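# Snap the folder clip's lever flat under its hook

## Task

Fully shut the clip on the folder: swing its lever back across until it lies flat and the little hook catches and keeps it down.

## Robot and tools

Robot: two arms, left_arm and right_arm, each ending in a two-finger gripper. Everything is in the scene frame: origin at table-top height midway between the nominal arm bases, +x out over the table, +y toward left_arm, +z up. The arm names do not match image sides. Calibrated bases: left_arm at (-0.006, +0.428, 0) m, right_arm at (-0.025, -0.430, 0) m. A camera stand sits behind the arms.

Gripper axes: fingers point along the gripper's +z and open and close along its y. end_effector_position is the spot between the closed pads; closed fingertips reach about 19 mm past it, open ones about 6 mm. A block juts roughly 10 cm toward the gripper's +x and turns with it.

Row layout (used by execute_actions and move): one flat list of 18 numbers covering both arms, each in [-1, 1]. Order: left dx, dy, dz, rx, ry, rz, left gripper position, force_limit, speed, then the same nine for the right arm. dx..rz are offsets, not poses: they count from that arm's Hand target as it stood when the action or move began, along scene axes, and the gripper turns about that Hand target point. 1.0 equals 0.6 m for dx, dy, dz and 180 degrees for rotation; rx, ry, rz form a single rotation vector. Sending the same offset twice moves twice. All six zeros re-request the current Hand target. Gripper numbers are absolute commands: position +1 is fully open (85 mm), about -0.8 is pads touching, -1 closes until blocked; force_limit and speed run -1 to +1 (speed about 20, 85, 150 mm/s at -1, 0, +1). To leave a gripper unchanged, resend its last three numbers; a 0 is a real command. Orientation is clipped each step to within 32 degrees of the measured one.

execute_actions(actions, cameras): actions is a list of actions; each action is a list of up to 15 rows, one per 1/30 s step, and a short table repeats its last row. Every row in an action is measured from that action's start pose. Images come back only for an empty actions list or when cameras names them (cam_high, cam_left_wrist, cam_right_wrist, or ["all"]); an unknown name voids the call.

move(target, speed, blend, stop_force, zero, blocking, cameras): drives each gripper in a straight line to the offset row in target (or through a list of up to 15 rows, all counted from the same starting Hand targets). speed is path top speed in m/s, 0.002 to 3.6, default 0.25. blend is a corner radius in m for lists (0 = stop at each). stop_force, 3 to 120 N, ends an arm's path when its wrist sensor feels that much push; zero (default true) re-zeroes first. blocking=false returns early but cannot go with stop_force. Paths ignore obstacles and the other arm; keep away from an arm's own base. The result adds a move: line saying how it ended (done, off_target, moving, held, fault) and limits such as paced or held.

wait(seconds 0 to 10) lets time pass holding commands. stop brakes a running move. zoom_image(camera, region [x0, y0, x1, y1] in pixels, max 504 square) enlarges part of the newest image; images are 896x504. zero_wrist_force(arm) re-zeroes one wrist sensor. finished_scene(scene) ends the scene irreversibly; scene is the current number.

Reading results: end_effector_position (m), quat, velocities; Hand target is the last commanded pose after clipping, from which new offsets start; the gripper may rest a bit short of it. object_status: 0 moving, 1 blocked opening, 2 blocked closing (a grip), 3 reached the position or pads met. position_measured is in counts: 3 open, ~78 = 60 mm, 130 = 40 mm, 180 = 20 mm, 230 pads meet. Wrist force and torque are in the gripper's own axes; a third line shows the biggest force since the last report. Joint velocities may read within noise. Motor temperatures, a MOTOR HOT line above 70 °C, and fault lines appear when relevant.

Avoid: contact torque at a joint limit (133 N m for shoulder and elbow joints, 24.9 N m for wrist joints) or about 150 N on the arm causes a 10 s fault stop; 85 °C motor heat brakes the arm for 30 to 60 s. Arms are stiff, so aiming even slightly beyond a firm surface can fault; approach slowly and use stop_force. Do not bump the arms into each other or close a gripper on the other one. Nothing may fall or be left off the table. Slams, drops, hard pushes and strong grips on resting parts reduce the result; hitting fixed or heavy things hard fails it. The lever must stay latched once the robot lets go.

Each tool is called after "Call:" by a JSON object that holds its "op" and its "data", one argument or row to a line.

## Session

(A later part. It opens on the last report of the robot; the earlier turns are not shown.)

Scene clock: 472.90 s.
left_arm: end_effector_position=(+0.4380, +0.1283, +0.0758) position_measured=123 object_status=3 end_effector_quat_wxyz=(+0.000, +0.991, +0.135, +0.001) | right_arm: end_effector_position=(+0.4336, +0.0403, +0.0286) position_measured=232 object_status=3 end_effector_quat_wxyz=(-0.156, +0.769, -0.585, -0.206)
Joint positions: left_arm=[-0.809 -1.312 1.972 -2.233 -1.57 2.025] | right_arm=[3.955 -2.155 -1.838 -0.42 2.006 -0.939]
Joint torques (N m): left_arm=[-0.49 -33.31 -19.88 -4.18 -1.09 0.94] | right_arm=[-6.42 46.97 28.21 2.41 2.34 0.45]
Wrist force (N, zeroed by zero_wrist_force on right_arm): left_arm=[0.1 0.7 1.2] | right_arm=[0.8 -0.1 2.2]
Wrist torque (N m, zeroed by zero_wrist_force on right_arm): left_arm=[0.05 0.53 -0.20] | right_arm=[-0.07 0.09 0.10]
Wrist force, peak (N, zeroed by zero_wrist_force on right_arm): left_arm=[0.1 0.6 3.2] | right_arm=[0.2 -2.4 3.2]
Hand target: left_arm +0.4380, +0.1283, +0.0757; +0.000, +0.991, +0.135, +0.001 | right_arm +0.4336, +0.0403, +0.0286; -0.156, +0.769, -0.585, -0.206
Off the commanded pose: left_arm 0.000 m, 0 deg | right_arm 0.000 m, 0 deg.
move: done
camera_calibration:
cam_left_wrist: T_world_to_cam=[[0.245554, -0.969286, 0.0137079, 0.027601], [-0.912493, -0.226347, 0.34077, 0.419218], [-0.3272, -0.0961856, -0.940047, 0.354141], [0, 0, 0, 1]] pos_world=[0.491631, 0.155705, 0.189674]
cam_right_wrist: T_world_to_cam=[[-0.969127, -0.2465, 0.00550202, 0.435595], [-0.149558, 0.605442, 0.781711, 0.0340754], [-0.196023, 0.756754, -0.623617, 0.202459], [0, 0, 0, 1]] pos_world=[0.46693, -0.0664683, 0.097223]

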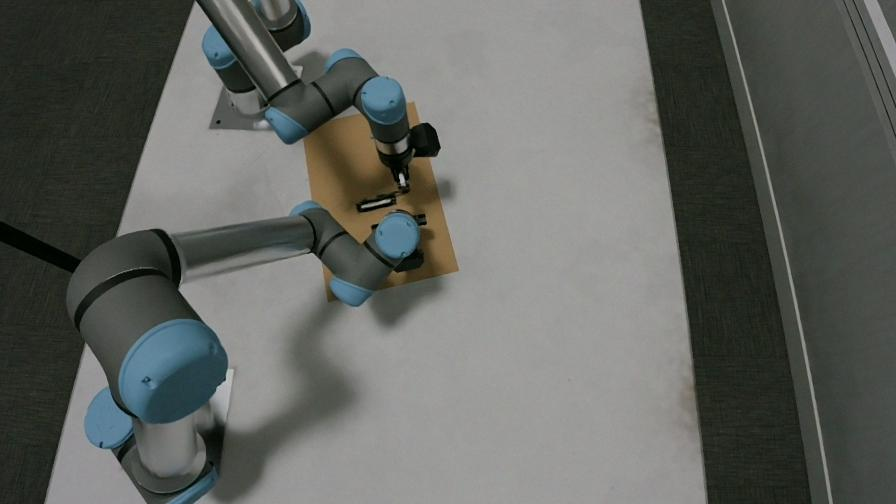

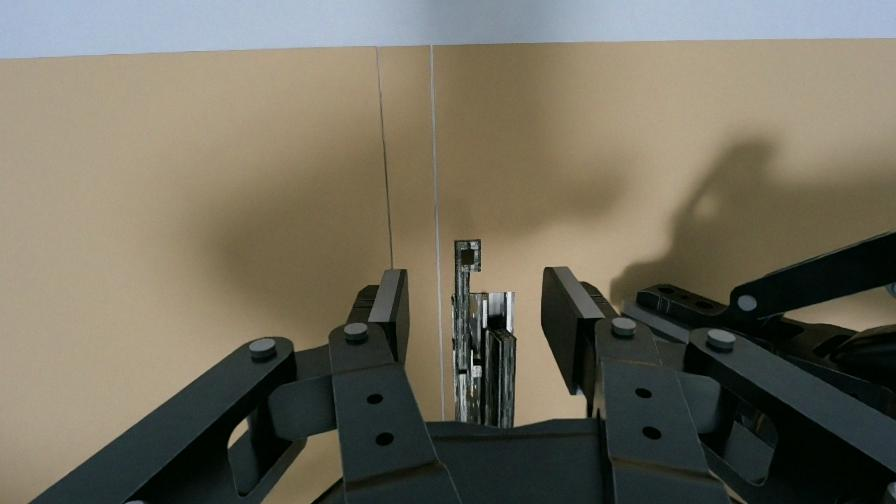

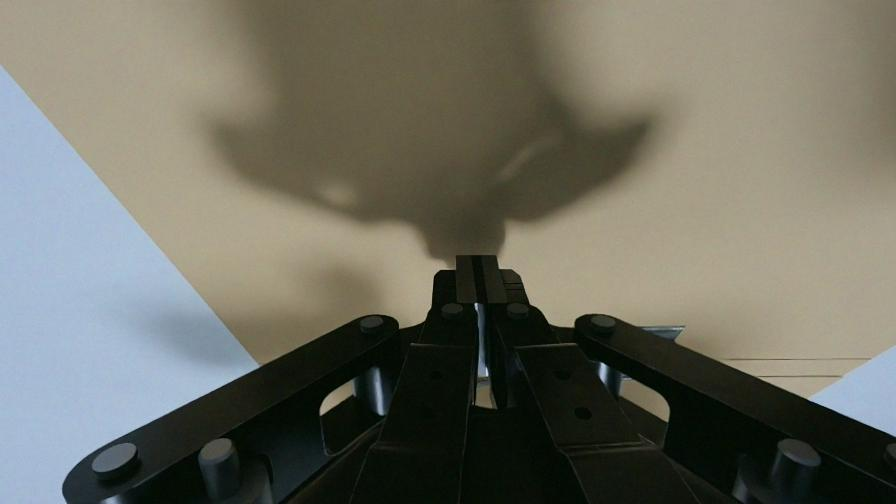

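Call:
{"op": "move", "data": {
  "target": [0,0,-0.0733,0,0,0,0.05,-1,-1,0,0,-0.025,0,0,0,-1,-1,0],
  "speed": 0.03,
  "stop_force": 12,
  "cameras": ["cam_left_wrist", "cam_right_wrist"]
}}

Call:
{"op": "zoom_image", "data": {
  "camera": "cam_left_wrist",
  "region": [350, 190, 590, 430]
}}

Scene clock: 485.83 s.
left_arm: end_effector_position=(+0.4380, +0.1283, +0.0318) position_measured=123 object_status=3 end_effector_quat_wxyz=(+0.000, +0.991, +0.135, +0.001) | right_arm: end_effector_position=(+0.4336, +0.0403, +0.0220) position_measured=232 object_status=3 end_effector_quat_wxyz=(-0.156, +0.769, -0.585, -0.206)
Joint positions: left_arm=[-0.809 -1.237 2.015 -2.351 -1.57 2.025] | right_arm=[3.955 -2.167 -1.84 -0.406 2.006 -0.939]
Joint torques (N m): left_arm=[6.7 -45.66 -24.39 -1.56 2.4 0.88] | right_arm=[2.19 44.26 21 -0.11 -0.18 0.42]
Wrist force (N, zeroed by zero_wrist_force on right_arm): left_arm=[0.0 0.6 1.3] | right_arm=[-6.7 -1.8 -6.8]
Wrist torque (N m, zeroed by zero_wrist_force on right_arm): left_arm=[0.02 0.53 -0.20] | right_arm=[0.00 0.04 0.09]
Wrist force, peak (N, zeroed by zero_wrist_force on right_arm): left_arm=[0.1 0.7 1.6] | right_arm=[-6.9 5.6 -24.2]
Hand target: left_arm +0.4380, +0.1283, +0.0318; +0.000, +0.991, +0.135, +0.001 | right_arm +0.4336, +0.0403, +0.0220; -0.156, +0.769, -0.585, -0.206 (not the last commanded pose)
Off the commanded pose: left_arm 0.000 m, 0 deg | right_arm 0.008 m, 0 deg.
move: contact (right_arm)
camera_calibration:
cam_left_wrist: T_world_to_cam=[[0.245569, -0.96928, 0.013831, 0.0281777], [-0.912522, -0.226328, 0.340704, 0.434233], [-0.327108, -0.0962875, -0.940069, 0.312752], [0, 0, 0, 1]] pos_world=[0.491631, 0.155705, 0.145674]
cam_right_wrist: T_world_to_cam=[[-0.969137, -0.246468, 0.00516032, 0.435694], [-0.149748, 0.605194, 0.781867, 0.0392333], [-0.195828, 0.756964, -0.623424, 0.198172], [0, 0, 0, 1]] pos_world=[0.46693, -0.066368, 0.0906215]
Images, in order (width x height): cam_left_wrist 896x504, cam_right_wrist 896x504.

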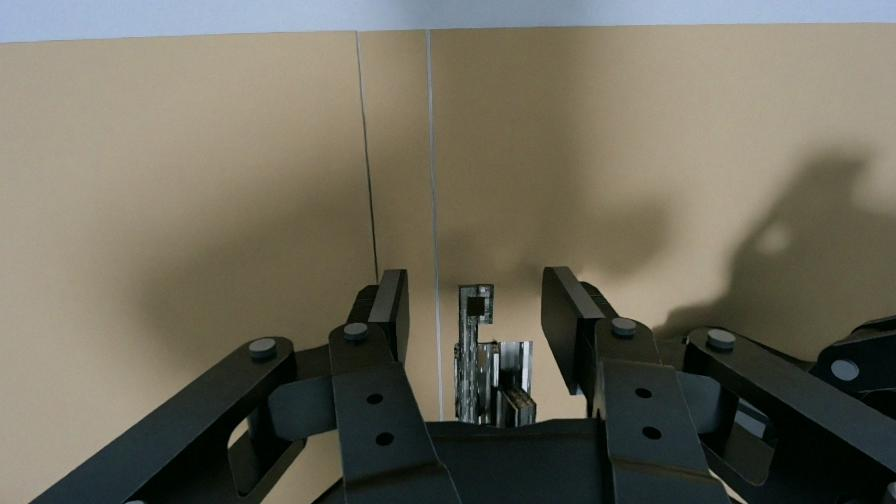

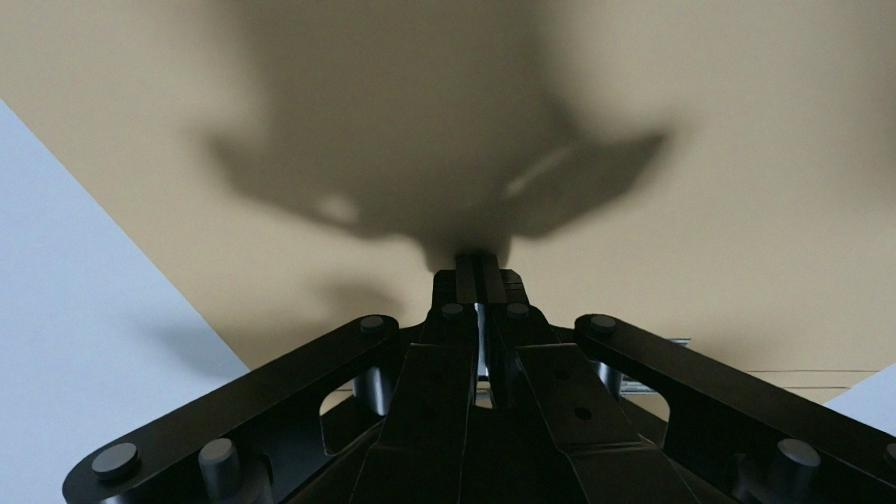

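Scaled by 2.100 from the camera's 896x504 image, which has a finer 1280x720 frame.

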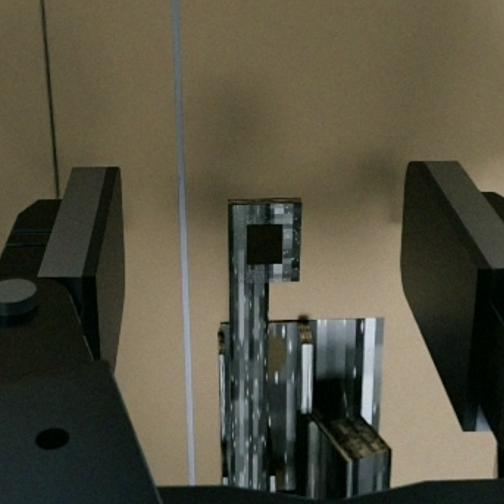

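Call:
{"op": "move", "data": {
  "target": [0,0,0,0,0,0,-1,-1,-1,0,0,0,0,0,0,-1,-1,0]
}}

Call:
{"op": "wait", "data": {
  "seconds": 0.3,
  "cameras": ["cam_left_wrist"]
}}

Call:
{"op": "zoom_image", "data": {
  "camera": "cam_left_wrist",
  "region": [350, 190, 590, 430]
}}

Call:
{"op": "zero_wrist_force", "data": {
  "arm": "left_arm"
}}

Scene clock: 491.67 s.
left_arm: end_effector_position=(+0.4380, +0.1283, +0.0318) position_measured=205 object_status=0 end_effector_quat_wxyz=(+0.000, +0.991, +0.135, +0.001) | right_arm: end_effector_position=(+0.4336, +0.0403, +0.0220) position_measured=232 object_status=3 end_effector_quat_wxyz=(-0.156, +0.769, -0.585, -0.206)
Joint positions: left_arm=[-0.809 -1.237 2.015 -2.351 -1.57 2.025] | right_arm=[3.955 -2.167 -1.84 -0.406 2.006 -0.939]
Joint torques (N m): left_arm=[7.35 -44.92 -25.17 -1.55 2.5 0.85] | right_arm=[5.49 43.76 21.65 1.46 -0.16 0.31]
Wrist force (N, zeroed by zero_wrist_force on right_arm): left_arm=[0.4 -0.4 -0.5] | right_arm=[-6.6 -2.0 -6.9]
Wrist torque (N m, zeroed by zero_wrist_force on right_arm): left_arm=[0.03 0.50 -0.17] | right_arm=[-0.02 0.08 0.09]
Wrist force, peak (N, zeroed by zero_wrist_force on right_arm): left_arm=[0.2 0.7 1.5] | right_arm=[-6.9 -1.9 -7.3]
Hand target: left_arm +0.4380, +0.1283, +0.0318; +0.000, +0.991, +0.135, +0.001 | right_arm +0.4336, +0.0403, +0.0220; -0.156, +0.769, -0.585, -0.206
Off the commanded pose: left_arm 0.000 m, 0 deg | right_arm 0.000 m, 0 deg.
move: done

Scene clock: 491.97 s.
left_arm: end_effector_position=(+0.4380, +0.1283, +0.0318) position_measured=205 object_status=2 end_effector_quat_wxyz=(+0.000, +0.991, +0.135, +0.001) | right_arm: end_effector_position=(+0.4336, +0.0403, +0.0220) position_measured=232 object_status=3 end_effector_quat_wxyz=(-0.156, +0.769, -0.585, -0.206)
Joint positions: left_arm=[-0.809 -1.237 2.015 -2.351 -1.57 2.025] | right_arm=[3.955 -2.167 -1.84 -0.406 2.006 -0.939]
Joint torques (N m): left_arm=[7.24 -43.32 -24.87 -1.61 2.4 0.83] | right_arm=[6.02 43.81 20.93 1.47 -0.22 0.4]
Wrist force (N, zeroed by zero_wrist_force on right_arm): left_arm=[0.5 -0.5 -0.3] | right_arm=[-6.2 -1.8 -7.0]
Wrist torque (N m, zeroed by zero_wrist_force on right_arm): left_arm=[0.02 0.49 -0.17] | right_arm=[0.01 0.00 0.09]
Wrist force, peak (N, zeroed by zero_wrist_force on right_arm): left_arm=[0.6 -0.4 -0.5] | right_arm=[-6.6 -2.2 -7.4]
Hand target: left_arm +0.4380, +0.1283, +0.0318; +0.000, +0.991, +0.135, +0.001 | right_arm +0.4336, +0.0403, +0.0220; -0.156, +0.769, -0.585, -0.206
Tool commands: left_gripper/position=-1.0 left_gripper/force_limit=-1.0 left_gripper/speed=-1.0 right_gripper/position=-1.0 right_gripper/force_limit=-1.0 right_gripper/speed=+0.0
Off the commanded pose: left_arm 0.000 m, 0 deg | right_arm 0.000 m, 0 deg.
wait: 0.30 s; at rest by 0.17 s
camera_calibration:
cam_left_wrist: T_world_to_cam=[[0.245568, -0.969281, 0.0138314, 0.0281783], [-0.912522, -0.226326, 0.340704, 0.434233], [-0.327108, -0.0962875, -0.940069, 0.312752], [0, 0, 0, 1]] pos_world=[0.491631, 0.155705, 0.145674]
Images, in order (width x height): cam_left_wrist 896x504.

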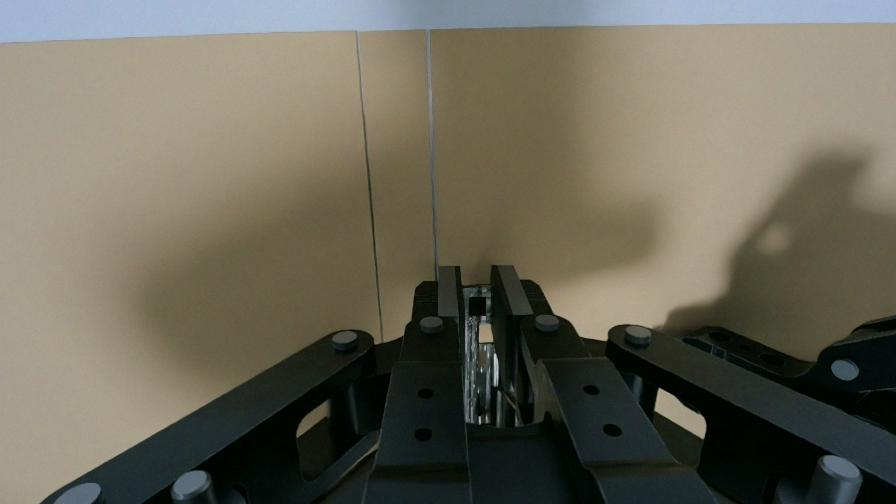

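Scaled by 2.100 from the camera's 896x504 image, which has a finer 1280x720 frame.

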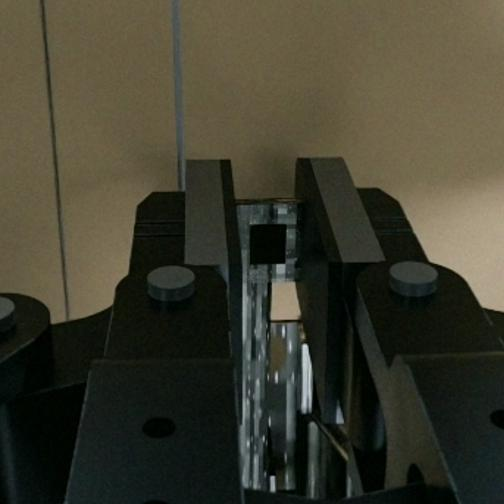

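Wrist force sensor zeroed.

Call:
{"op": "move", "data": {
  "target": [
    [-0.0021,-0.0006,0.00885,0,0,0,-1,-1,-1,0,0,0,0,0,0,-1,-1,0],
    [-0.0050,-0.0014,0.01747,0,0,0,-1,-1,-1,0,0,0,0,0,0,-1,-1,0],
    [-0.0086,-0.0024,0.02578,0,0,0,-1,-1,-1,0,0,0,0,0,0,-1,-1,0]
  ],
  "speed": 0.03,
  "stop_force": 10,
  "cameras": ["all"]
}}

Call:
{"op": "zoom_image", "data": {
  "camera": "cam_left_wrist",
  "region": [350, 190, 590, 430]
}}

Call:
{"op": "zoom_image", "data": {
  "camera": "cam_right_wrist",
  "region": [400, 240, 700, 420]
}}

Scene clock: 499.43 s.
left_arm: end_effector_position=(+0.4329, +0.1269, +0.0472) position_measured=205 object_status=2 end_effector_quat_wxyz=(+0.000, +0.991, +0.135, +0.001) | right_arm: end_effector_position=(+0.4336, +0.0403, +0.0220) position_measured=232 object_status=3 end_effector_quat_wxyz=(-0.156, +0.769, -0.585, -0.206)
Joint positions: left_arm=[-0.818 -1.271 2.011 -2.312 -1.57 2.016] | right_arm=[3.955 -2.167 -1.84 -0.406 2.006 -0.939]
Joint torques (N m): left_arm=[10.49 -26.31 -19.36 -4.08 0.28 0.96] | right_arm=[4.9 43.45 21.05 1.45 -0.35 0.35]
Wrist force (N, zeroed by zero_wrist_force): left_arm=[3.8 0.3 -0.4] | right_arm=[-5.7 1.4 -8.8]
Wrist torque (N m, zeroed by zero_wrist_force): left_arm=[-0.01 0.02 0.10] | right_arm=[-0.10 0.08 0.11]
Wrist force, peak (N, zeroed by zero_wrist_force): left_arm=[5.0 0.0 -0.9] | right_arm=[-6.3 1.7 -9.5]
Hand target: left_arm +0.4329, +0.1269, +0.0472; +0.000, +0.991, +0.135, +0.001 | right_arm +0.4336, +0.0403, +0.0220; -0.156, +0.769, -0.585, -0.206
Off the commanded pose: left_arm 0.000 m, 0 deg | right_arm 0.000 m, 0 deg.
move: done
camera_calibration:
cam_left_wrist: T_world_to_cam=[[0.245568, -0.969281, 0.0138314, 0.0278839], [-0.912522, -0.226326, 0.340704, 0.42389], [-0.327108, -0.0962875, -0.940069, 0.325487], [0, 0, 0, 1]] pos_world=[0.486431, 0.154305, 0.161174]
cam_right_wrist: T_world_to_cam=[[-0.969137, -0.246468, 0.00516032, 0.435693], [-0.149748, 0.605194, 0.781867, 0.0391551], [-0.195828, 0.756964, -0.623424, 0.198234], [0, 0, 0, 1]] pos_world=[0.46693, -0.066368, 0.0907215]

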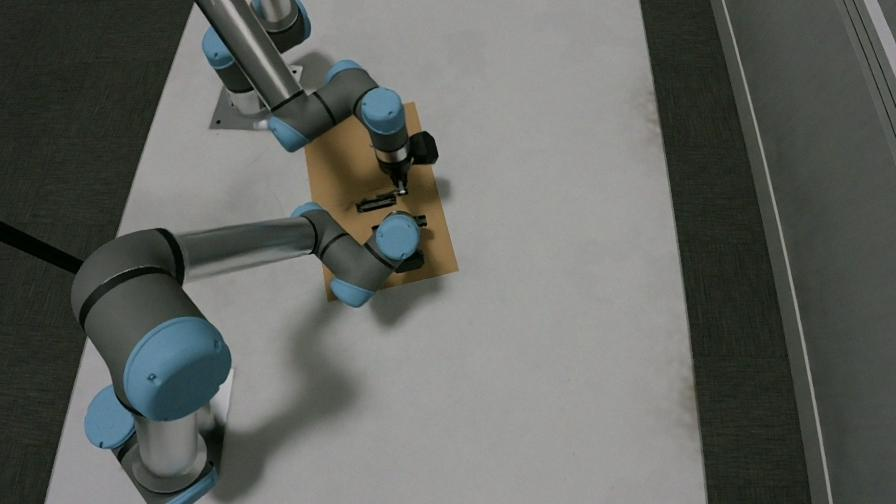

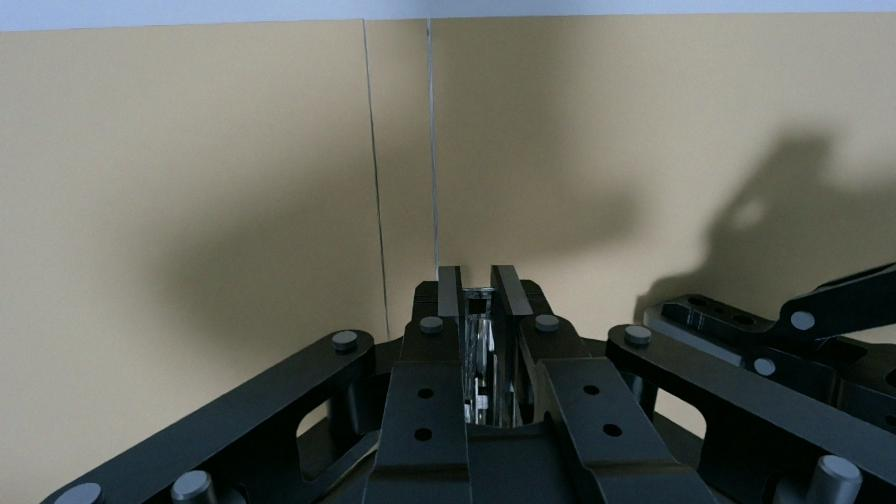

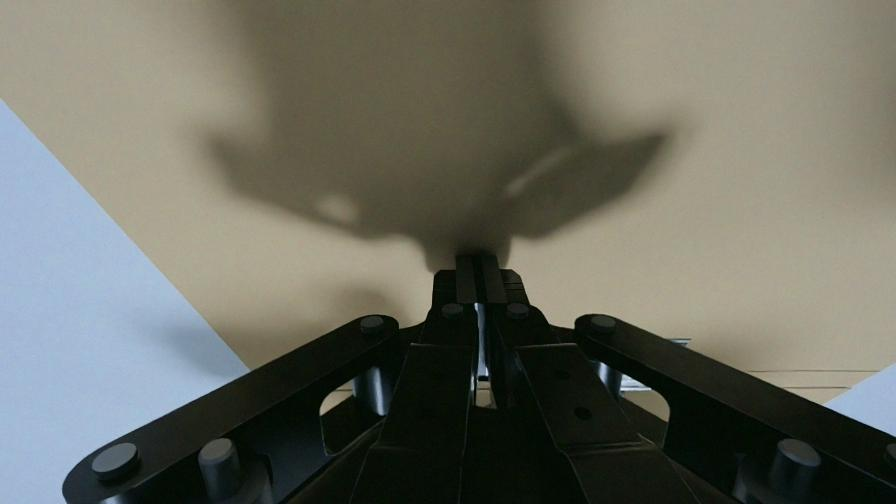

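Scaled by 2.100 from the camera's 896x504 image, which has a finer 1280x720 frame.

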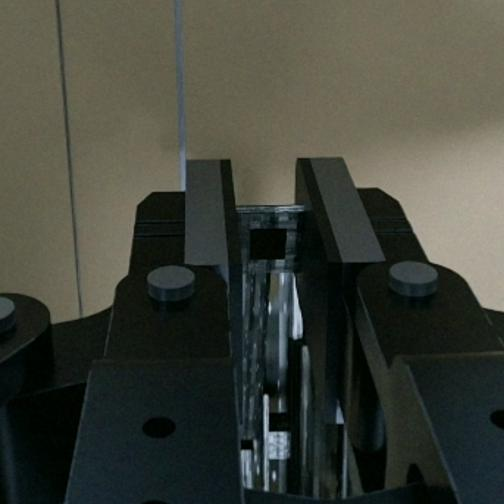

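Scaled by 1.680 from the camera's 896x504 image, which has a finer 1280x720 frame.

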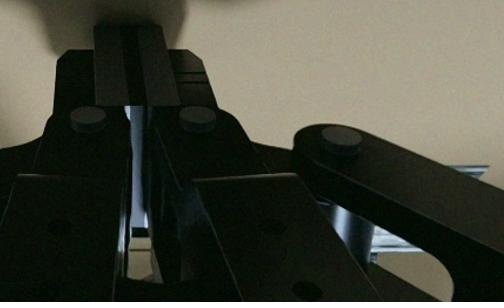

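Call:
{"op": "move", "data": {
  "target": [
    [-0.0041,-0.0011,0.0122,0,0,0,-1,-1,-1,0,0,0,0,0,0,-1,-1,0],
    [-0.0085,-0.0024,0.0200,0,0,0,-1,-1,-1,0,0,0,0,0,0,-1,-1,0],
    [-0.0142,-0.0039,0.0272,0,0,0,-1,-1,-1,0,0,0,0,0,0,-1,-1,0]
  ],
  "speed": 0.03,
  "stop_force": 10,
  "cameras": ["cam_left_wrist"]
}}

Call:
{"op": "zoom_image", "data": {
  "camera": "cam_left_wrist",
  "region": [350, 190, 590, 430]
}}

Scene clock: 513.80 s.
left_arm: end_effector_position=(+0.4244, +0.1246, +0.0635) position_measured=205 object_status=2 end_effector_quat_wxyz=(+0.000, +0.991, +0.135, +0.001) | right_arm: end_effector_position=(+0.4336, +0.0403, +0.0220) position_measured=232 object_status=3 end_effector_quat_wxyz=(-0.156, +0.769, -0.585, -0.206)
Joint positions: left_arm=[-0.834 -1.311 2.011 -2.273 -1.57 2] | right_arm=[3.955 -2.167 -1.84 -0.406 2.006 -0.939]
Joint torques (N m): left_arm=[12.27 -25.59 -26.31 -5.23 -0.52 1.34] | right_arm=[1.72 38.37 21.3 1.46 -0.31 0.44]
Wrist force (N, zeroed by zero_wrist_force): left_arm=[-1.0 0.5 2.1] | right_arm=[-4.6 -3.1 -10.7]
Wrist torque (N m, zeroed by zero_wrist_force): left_arm=[0.05 0.07 0.10] | right_arm=[0.03 0.15 0.08]
Wrist force, peak (N, zeroed by zero_wrist_force): left_arm=[-4.6 0.2 6.8] | right_arm=[-4.6 -3.2 -11.5]
Hand target: left_arm +0.4244, +0.1245, +0.0635; +0.000, +0.991, +0.135, +0.001 | right_arm +0.4336, +0.0403, +0.0220; -0.156, +0.769, -0.585, -0.206
Off the commanded pose: left_arm 0.000 m, 0 deg | right_arm 0.000 m, 0 deg.
move: done
camera_calibration:
cam_left_wrist: T_world_to_cam=[[0.245537, -0.96929, 0.01374, 0.0275488], [-0.912529, -0.22633, 0.340683, 0.410068], [-0.327111, -0.0961885, -0.940078, 0.337797], [0, 0, 0, 1]] pos_world=[0.477931, 0.152005, 0.177474]
Images, in order (width x height): cam_left_wrist 896x504.

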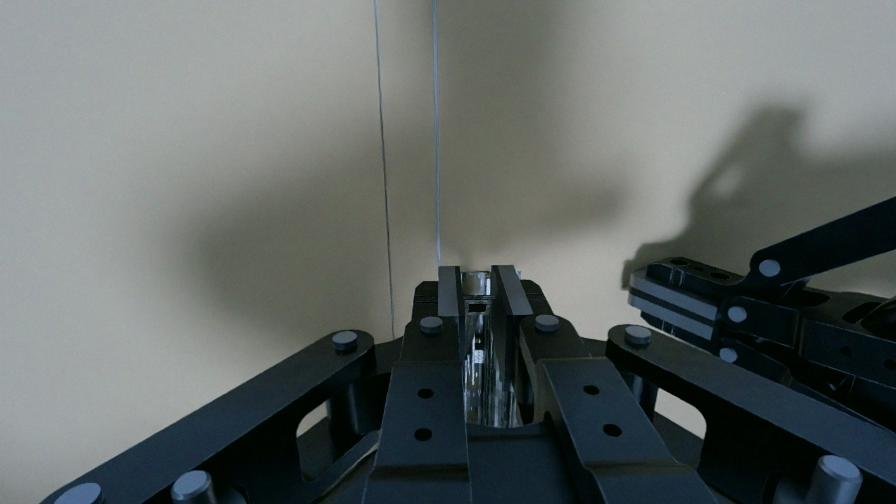

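Scaled by 2.100 from the camera's 896x504 image, which has a finer 1280x720 frame.

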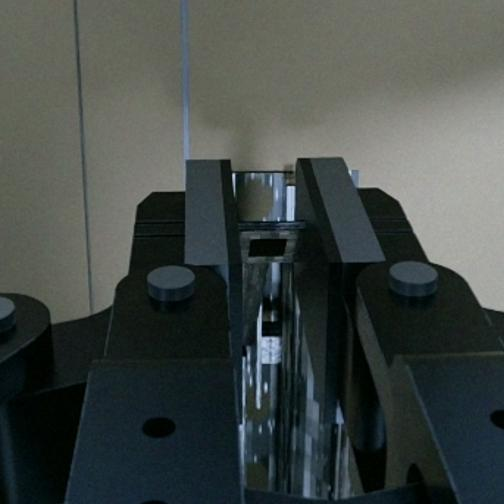

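Call:
{"op": "move", "data": {
  "target": [
    [-0.0100,-0.0028,0.0098,0,0,0,-1,-1,-1,0,0,0,0,0,0,-1,-1,0],
    [-0.0241,-0.0067,0.0202,0,0,0,-1,-1,-1,0,0,0,0,0,0,-1,-1,0],
    [-0.0397,-0.0110,0.0277,0,0,0,-1,-1,-1,0,0,0,0,0,0,-1,-1,0]
  ],
  "speed": 0.03,
  "stop_force": 10,
  "cameras": ["cam_left_wrist", "cam_high"]
}}

Call:
{"op": "zoom_image", "data": {
  "camera": "cam_left_wrist",
  "region": [350, 190, 590, 430]
}}

Call:
{"op": "zoom_image", "data": {
  "camera": "cam_high",
  "region": [340, 160, 430, 225]
}}

Scene clock: 527.13 s.
left_arm: end_effector_position=(+0.4005, +0.1179, +0.0802) position_measured=205 object_status=2 end_effector_quat_wxyz=(+0.000, +0.991, +0.135, +0.001) | right_arm: end_effector_position=(+0.4336, +0.0403, +0.0220) position_measured=232 object_status=3 end_effector_quat_wxyz=(-0.156, +0.769, -0.585, -0.206)
Joint positions: left_arm=[-0.879 -1.37 2.035 -2.237 -1.57 1.955] | right_arm=[3.955 -2.167 -1.84 -0.406 2.006 -0.939]
Joint torques (N m): left_arm=[14.14 -26.53 -29.78 -6.11 3.24 1.41] | right_arm=[-1.73 33.95 20.78 1.24 -0.41 0.39]
Wrist force (N, zeroed by zero_wrist_force): left_arm=[-3.5 0.5 8.3] | right_arm=[-5.1 -2.4 -10.2]
Wrist torque (N m, zeroed by zero_wrist_force): left_arm=[0.02 0.09 0.04] | right_arm=[0.03 0.13 0.10]
Wrist force, peak (N, zeroed by zero_wrist_force): left_arm=[-2.6 0.6 12.3] | right_arm=[-5.8 -2.3 -11.7]
Hand target: left_arm +0.4005, +0.1179, +0.0802; +0.000, +0.991, +0.135, +0.001 | right_arm +0.4336, +0.0403, +0.0220; -0.156, +0.769, -0.585, -0.206
Off the commanded pose: left_arm 0.000 m, 0 deg | right_arm 0.000 m, 0 deg.
move: done
camera_calibration:
cam_left_wrist: T_world_to_cam=[[0.245569, -0.96928, 0.013831, 0.0267335], [-0.912522, -0.226328, 0.340704, 0.381192], [-0.327108, -0.0962875, -0.940069, 0.344993], [0, 0, 0, 1]] pos_world=[0.454131, 0.145405, 0.194074]
Images, in order (width x height): cam_high 896x504, cam_left_wrist 896x504.

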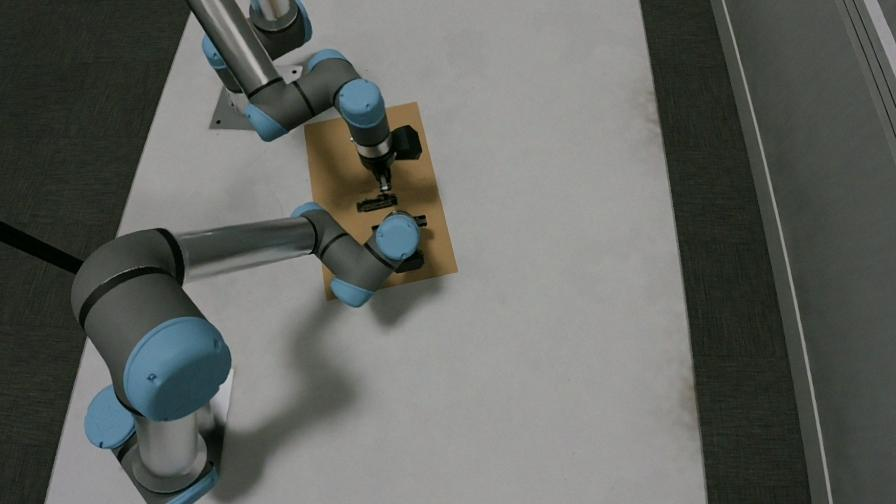

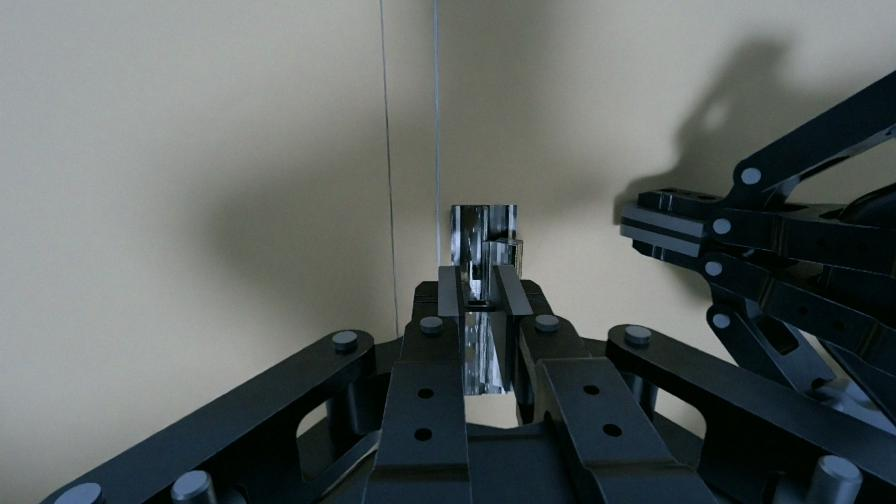

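Scaled by 2.100 from the camera's 896x504 image, which has a finer 1280x720 frame.

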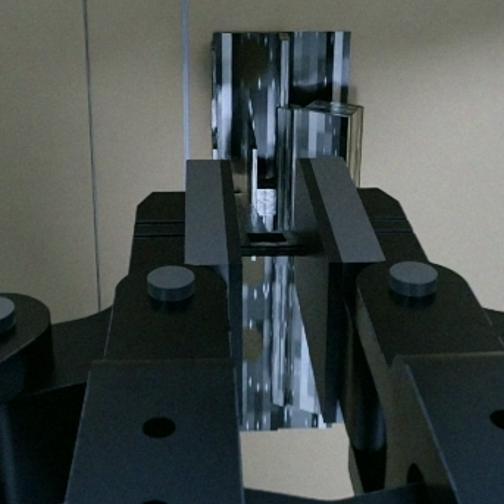

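Scaled by 5.600 from the camera's 896x504 image, which has a finer 1280x720 frame.

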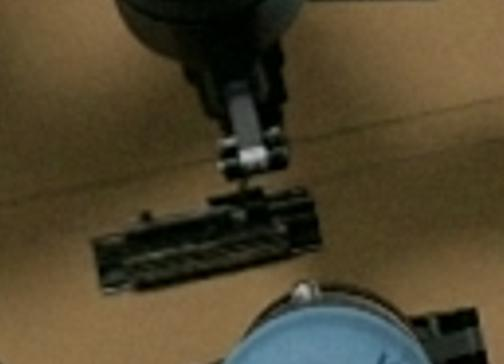

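Call:
{"op": "move", "data": {
  "target": [
    [-0.0112,-0.0031,0.0015,0,0,0,-1,-1,-1,0,0,0,0,0,0,-1,-1,0],
    [-0.0278,-0.0077,0.0045,0,0,0,-1,-1,-1,0,0,0,0,0,0,-1,-1,0]
  ],
  "speed": 0.03,
  "stop_force": 12,
  "cameras": ["cam_left_wrist"]
}}

Call:
{"op": "zoom_image", "data": {
  "camera": "cam_left_wrist",
  "region": [350, 190, 590, 430]
}}

Scene clock: 538.20 s.
left_arm: end_effector_position=(+0.3839, +0.1133, +0.0829) position_measured=205 object_status=2 end_effector_quat_wxyz=(+0.000, +0.991, +0.135, +0.001) | right_arm: end_effector_position=(+0.4336, +0.0403, +0.0220) position_measured=232 object_status=3 end_effector_quat_wxyz=(-0.156, +0.769, -0.585, -0.206)
Joint positions: left_arm=[-0.912 -1.397 2.06 -2.235 -1.57 1.922] | right_arm=[3.955 -2.167 -1.84 -0.406 2.006 -0.939]
Joint torques (N m): left_arm=[12.71 -27.07 -31.38 -5.98 -2.13 1.44] | right_arm=[-4.26 33.93 21.1 1.28 -0.52 0.53]
Wrist force (N, zeroed by zero_wrist_force): left_arm=[-1.3 0.4 12.3] | right_arm=[-6.1 -0.6 -11.8]
Wrist torque (N m, zeroed by zero_wrist_force): left_arm=[0.01 0.06 0.04] | right_arm=[-0.02 0.11 0.10]
Wrist force, peak (N, zeroed by zero_wrist_force): left_arm=[0.6 0.2 13.5] | right_arm=[-6.2 1.1 -14.0]
Hand target: left_arm +0.3839, +0.1133, +0.0829; +0.000, +0.991, +0.135, +0.001 | right_arm +0.4336, +0.0403, +0.0220; -0.156, +0.769, -0.585, -0.206
Off the commanded pose: left_arm 0.000 m, 0 deg | right_arm 0.000 m, 0 deg.
move: done
camera_calibration:
cam_left_wrist: T_world_to_cam=[[0.245569, -0.96928, 0.013831, 0.0262416], [-0.912522, -0.226328, 0.340704, 0.36397], [-0.327108, -0.0962875, -0.940069, 0.341616], [0, 0, 0, 1]] pos_world=[0.437431, 0.140705, 0.196774]
Images, in order (width x height): cam_left_wrist 896x504.

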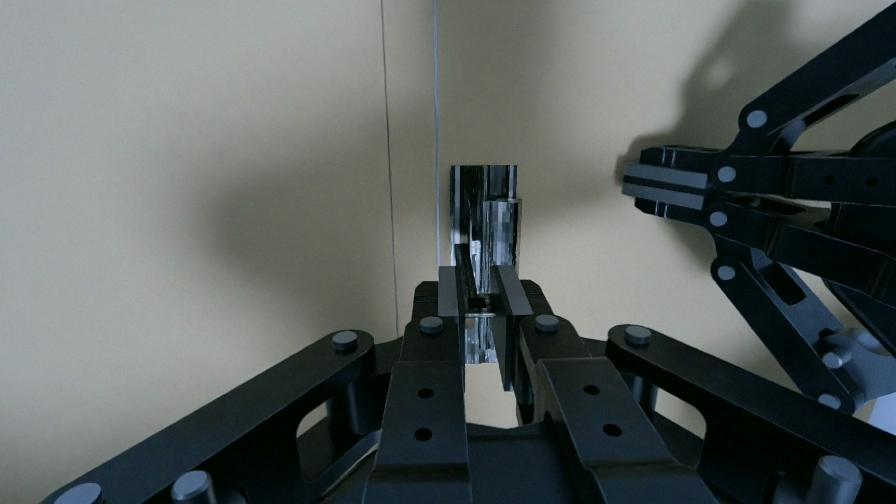

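Scaled by 2.100 from the camera's 896x504 image, which has a finer 1280x720 frame.

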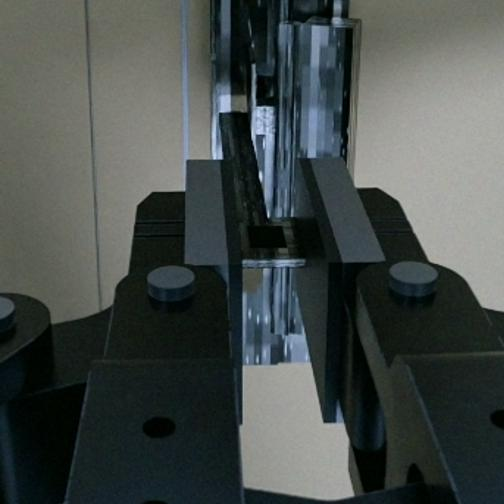

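Call:
{"op": "move", "data": {
  "target": [
    [-0.0201,-0.0056,-0.0048,0,0,0,-1,-1,-1,0,0,0,0,0,0,-1,-1,0],
    [-0.0363,-0.0101,-0.0093,0,0,0,-1,-1,-1,0,0,0,0,0,0,-1,-1,0],
    [-0.0515,-0.0143,-0.0167,0,0,0,-1,-1,-1,0,0,0,0,0,0,-1,-1,0]
  ],
  "speed": 0.03,
  "stop_force": 14,
  "cameras": ["cam_left_wrist", "cam_high"]
}}

Call:
{"op": "zoom_image", "data": {
  "camera": "cam_left_wrist",
  "region": [350, 150, 590, 390]
}}

Call:
{"op": "zoom_image", "data": {
  "camera": "cam_high",
  "region": [340, 160, 430, 225]
}}

Scene clock: 550.40 s.
left_arm: end_effector_position=(+0.3530, +0.1047, +0.0729) position_measured=205 object_status=2 end_effector_quat_wxyz=(+0.000, +0.991, +0.135, +0.001) | right_arm: end_effector_position=(+0.4336, +0.0403, +0.0220) position_measured=232 object_status=3 end_effector_quat_wxyz=(-0.156, +0.769, -0.585, -0.206)
Joint positions: left_arm=[-0.976 -1.419 2.12 -2.273 -1.57 1.857] | right_arm=[3.955 -2.167 -1.84 -0.406 2.006 -0.939]
Joint torques (N m): left_arm=[11.72 -21.61 -26.29 -1.81 2.34 1.48] | right_arm=[-5.26 34.31 20.99 1.19 -0.52 0.48]
Wrist force (N, zeroed by zero_wrist_force): left_arm=[1.0 0.5 4.4] | right_arm=[-4.7 2.4 -7.3]
Wrist torque (N m, zeroed by zero_wrist_force): left_arm=[0.00 0.08 0.02] | right_arm=[-0.07 0.13 0.12]
Wrist force, peak (N, zeroed by zero_wrist_force): left_arm=[-1.5 0.4 12.5] | right_arm=[-6.1 -0.5 -12.1]
Hand target: left_arm +0.3530, +0.1047, +0.0728; +0.000, +0.991, +0.135, +0.001 | right_arm +0.4336, +0.0403, +0.0220; -0.156, +0.769, -0.585, -0.206
Off the commanded pose: left_arm 0.000 m, 0 deg | right_arm 0.000 m, 0 deg.
move: done
camera_calibration:
cam_left_wrist: T_world_to_cam=[[0.245568, -0.969281, 0.0138314, 0.0257296], [-0.912522, -0.226326, 0.340704, 0.337256], [-0.327108, -0.0962875, -0.940069, 0.321289], [0, 0, 0, 1]] pos_world=[0.406531, 0.132205, 0.186774]
Images, in order (width x height): cam_high 896x504, cam_left_wrist 896x504.

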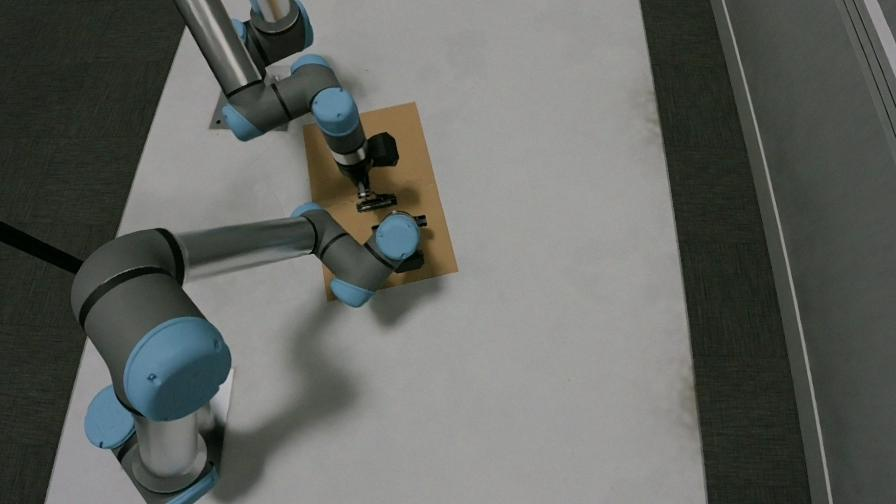

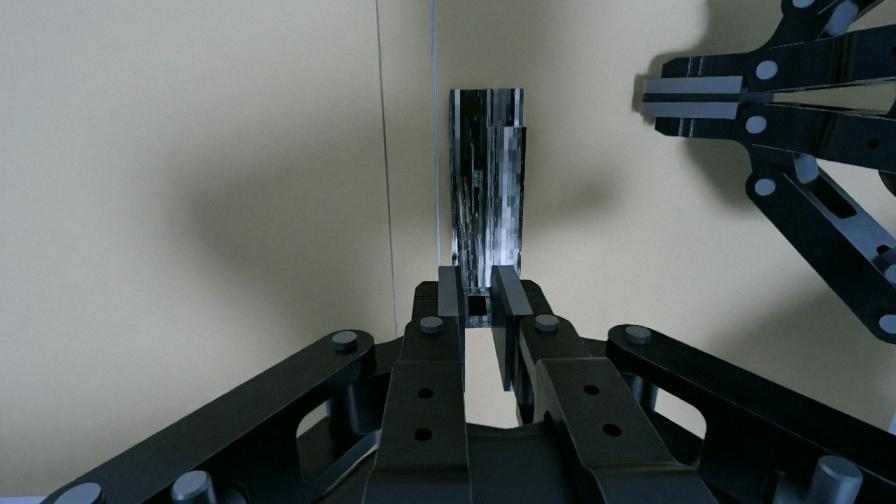

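Scaled by 2.100 from the camera's 896x504 image, which has a finer 1280x720 frame.

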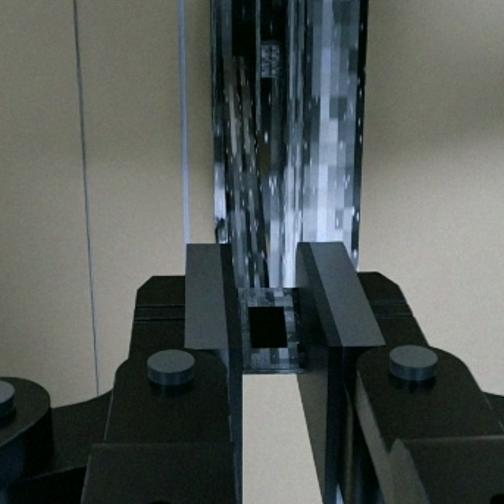

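Scaled by 5.600 from the camera's 896x504 image, which has a finer 1280x720 frame.

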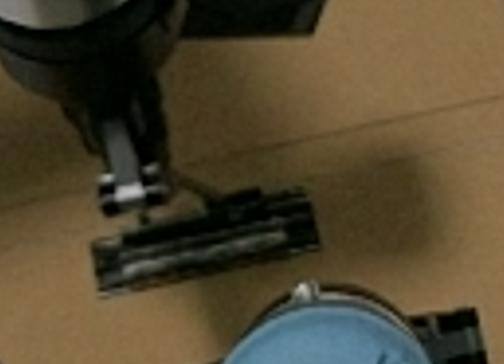

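Call:
{"op": "move", "data": {
  "target": [
    [-0.0138,-0.0038,-0.0108,0,0,0,-1,-1,-1,0,0,0,0,0,0,-1,-1,0],
    [-0.0257,-0.0071,-0.0232,0,0,0,-1,-1,-1,0,0,0,0,0,0,-1,-1,0],
    [-0.0353,-0.0098,-0.0375,0,0,0,-1,-1,-1,0,0,0,0,0,0,-1,-1,0]
  ],
  "speed": 0.03,
  "stop_force": 10,
  "cameras": ["cam_left_wrist", "cam_high"]
}}

Call:
{"op": "zoom_image", "data": {
  "camera": "cam_left_wrist",
  "region": [350, 150, 590, 390]
}}

Call:
{"op": "zoom_image", "data": {
  "camera": "cam_high",
  "region": [340, 160, 430, 225]
}}

Scene clock: 558.53 s.
left_arm: end_effector_position=(+0.3318, +0.0989, +0.0503) position_measured=205 object_status=2 end_effector_quat_wxyz=(+0.000, +0.991, +0.135, +0.001) | right_arm: end_effector_position=(+0.4336, +0.0403, +0.0220) position_measured=232 object_status=3 end_effector_quat_wxyz=(-0.156, +0.769, -0.585, -0.206)
Joint positions: left_arm=[-1.023 -1.401 2.175 -2.346 -1.57 1.811] | right_arm=[3.955 -2.167 -1.84 -0.406 2.006 -0.939]
Joint torques (N m): left_arm=[11.27 -37.08 -23.9 -1.47 1.43 1.2] | right_arm=[-5.55 34.15 20.73 1.23 -0.51 0.39]
Wrist force (N, zeroed by zero_wrist_force): left_arm=[3.2 0.5 1.4] | right_arm=[-5.4 4.0 -7.2]
Wrist torque (N m, zeroed by zero_wrist_force): left_arm=[0.04 0.05 0.03] | right_arm=[-0.10 0.10 0.13]
Wrist force, peak (N, zeroed by zero_wrist_force): left_arm=[-3.8 0.3 -5.6] | right_arm=[-5.3 4.0 -7.7]
Hand target: left_arm +0.3318, +0.0989, +0.0503; +0.000, +0.991, +0.135, +0.001 | right_arm +0.4336, +0.0403, +0.0220; -0.156, +0.769, -0.585, -0.206
Off the commanded pose: left_arm 0.000 m, 0 deg | right_arm 0.000 m, 0 deg.
move: done
camera_calibration:
cam_left_wrist: T_world_to_cam=[[0.245569, -0.96928, 0.013831, 0.0255276], [-0.912522, -0.226328, 0.340704, 0.324241], [-0.327108, -0.0962875, -0.940069, 0.292635], [0, 0, 0, 1]] pos_world=[0.385331, 0.126305, 0.164274]
Images, in order (width x height): cam_high 896x504, cam_left_wrist 896x504.

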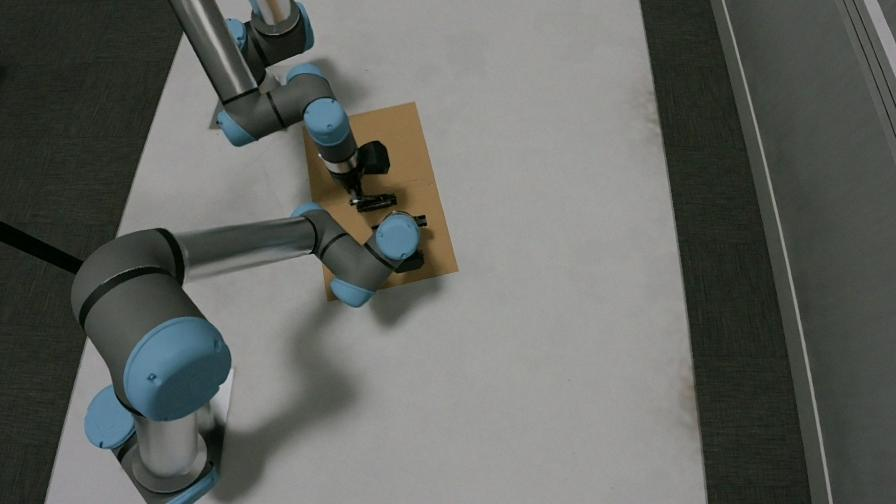

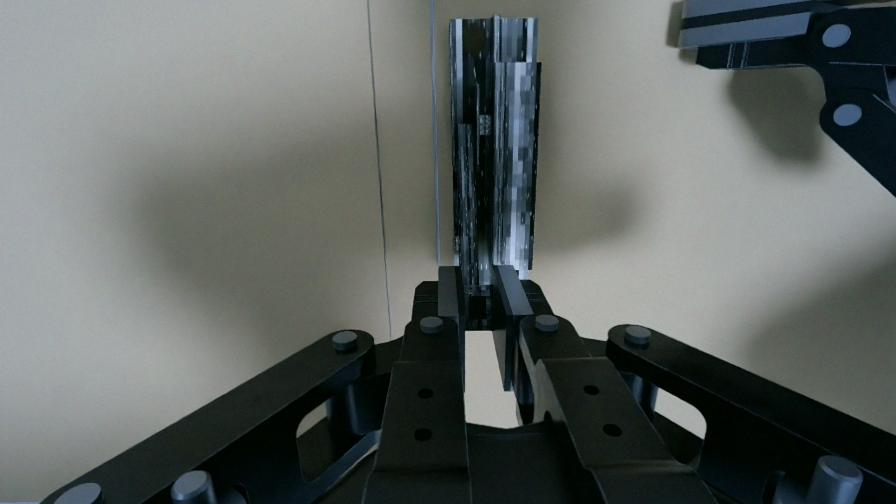

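Scaled by 2.100 from the camera's 896x504 image, which has a finer 1280x720 frame.

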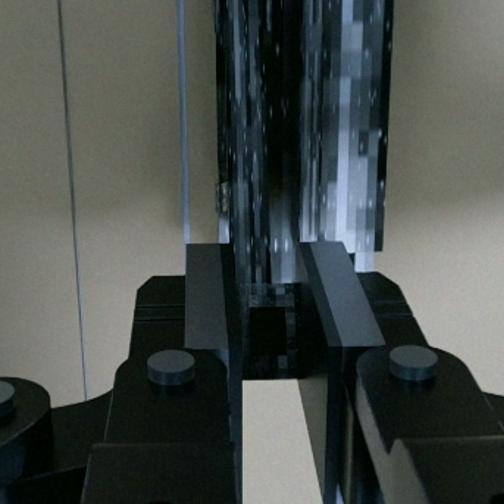

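Scaled by 5.600 from the camera's 896x504 image, which has a finer 1280x720 frame.

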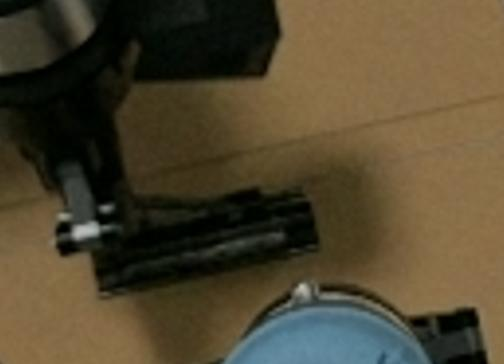

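Call:
{"op": "move", "data": {
  "target": [
    [-0.0071,-0.0020,-0.0158,0,0,0,-1,-1,-1,0,0,0,0,0,0,-1,-1,0],
    [-0.0114,-0.0032,-0.0317,0,0,0,-1,-1,-1,0,0,0,0,0,0,-1,-1,0]
  ],
  "speed": 0.02,
  "stop_force": 7,
  "cameras": ["cam_left_wrist"]
}}

Call:
{"op": "zoom_image", "data": {
  "camera": "cam_left_wrist",
  "region": [350, 150, 590, 390]
}}

Scene clock: 582.70 s.
left_arm: end_effector_position=(+0.3249, +0.0969, +0.0313) position_measured=205 object_status=2 end_effector_quat_wxyz=(+0.000, +0.991, +0.135, +0.001) | right_arm: end_effector_position=(+0.4336, +0.0403, +0.0220) position_measured=232 object_status=3 end_effector_quat_wxyz=(-0.156, +0.769, -0.585, -0.206)
Joint positions: left_arm=[-1.038 -1.369 2.204 -2.407 -1.57 1.796] | right_arm=[3.955 -2.167 -1.84 -0.406 2.006 -0.939]
Joint torques (N m): left_arm=[6.9 -37.87 -22.71 -0.99 0.83 1.02] | right_arm=[-5.09 34.01 20.6 1.03 -0.52 0.45]
Wrist force (N, zeroed by zero_wrist_force): left_arm=[6.2 0.6 -0.4] | right_arm=[-5.7 4.0 -6.9]
Wrist torque (N m, zeroed by zero_wrist_force): left_arm=[0.00 0.03 0.05] | right_arm=[-0.06 0.13 0.13]
Wrist force, peak (N, zeroed by zero_wrist_force): left_arm=[6.4 0.6 -2.0] | right_arm=[-5.6 4.1 -7.5]
Hand target: left_arm +0.3249, +0.0969, +0.0313; +0.000, +0.991, +0.135, +0.001 | right_arm +0.4336, +0.0403, +0.0220; -0.156, +0.769, -0.585, -0.206
Off the commanded pose: left_arm 0.000 m, 0 deg | right_arm 0.000 m, 0 deg.
move: done
camera_calibration:
cam_left_wrist: T_world_to_cam=[[0.245539, -0.969289, 0.0137395, 0.0256447], [-0.912529, -0.226331, 0.340683, 0.324085], [-0.327111, -0.0961885, -0.940078, 0.272357], [0, 0, 0, 1]] pos_world=[0.378531, 0.124405, 0.145274]
Images, in order (width x height): cam_left_wrist 896x504.

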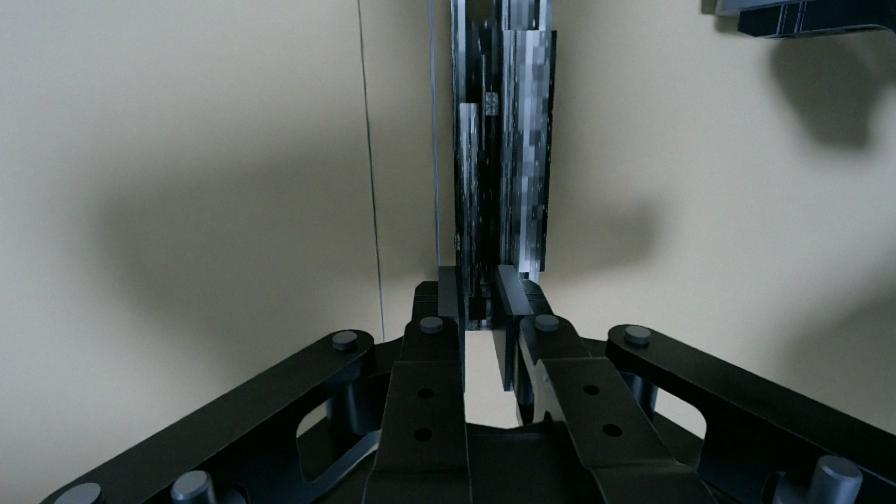

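Scaled by 2.100 from the camera's 896x504 image, which has a finer 1280x720 frame.

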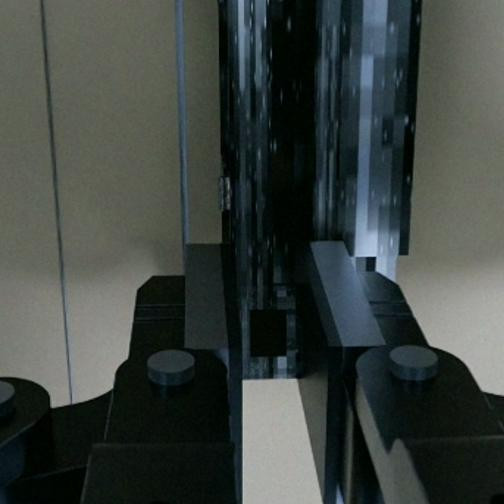

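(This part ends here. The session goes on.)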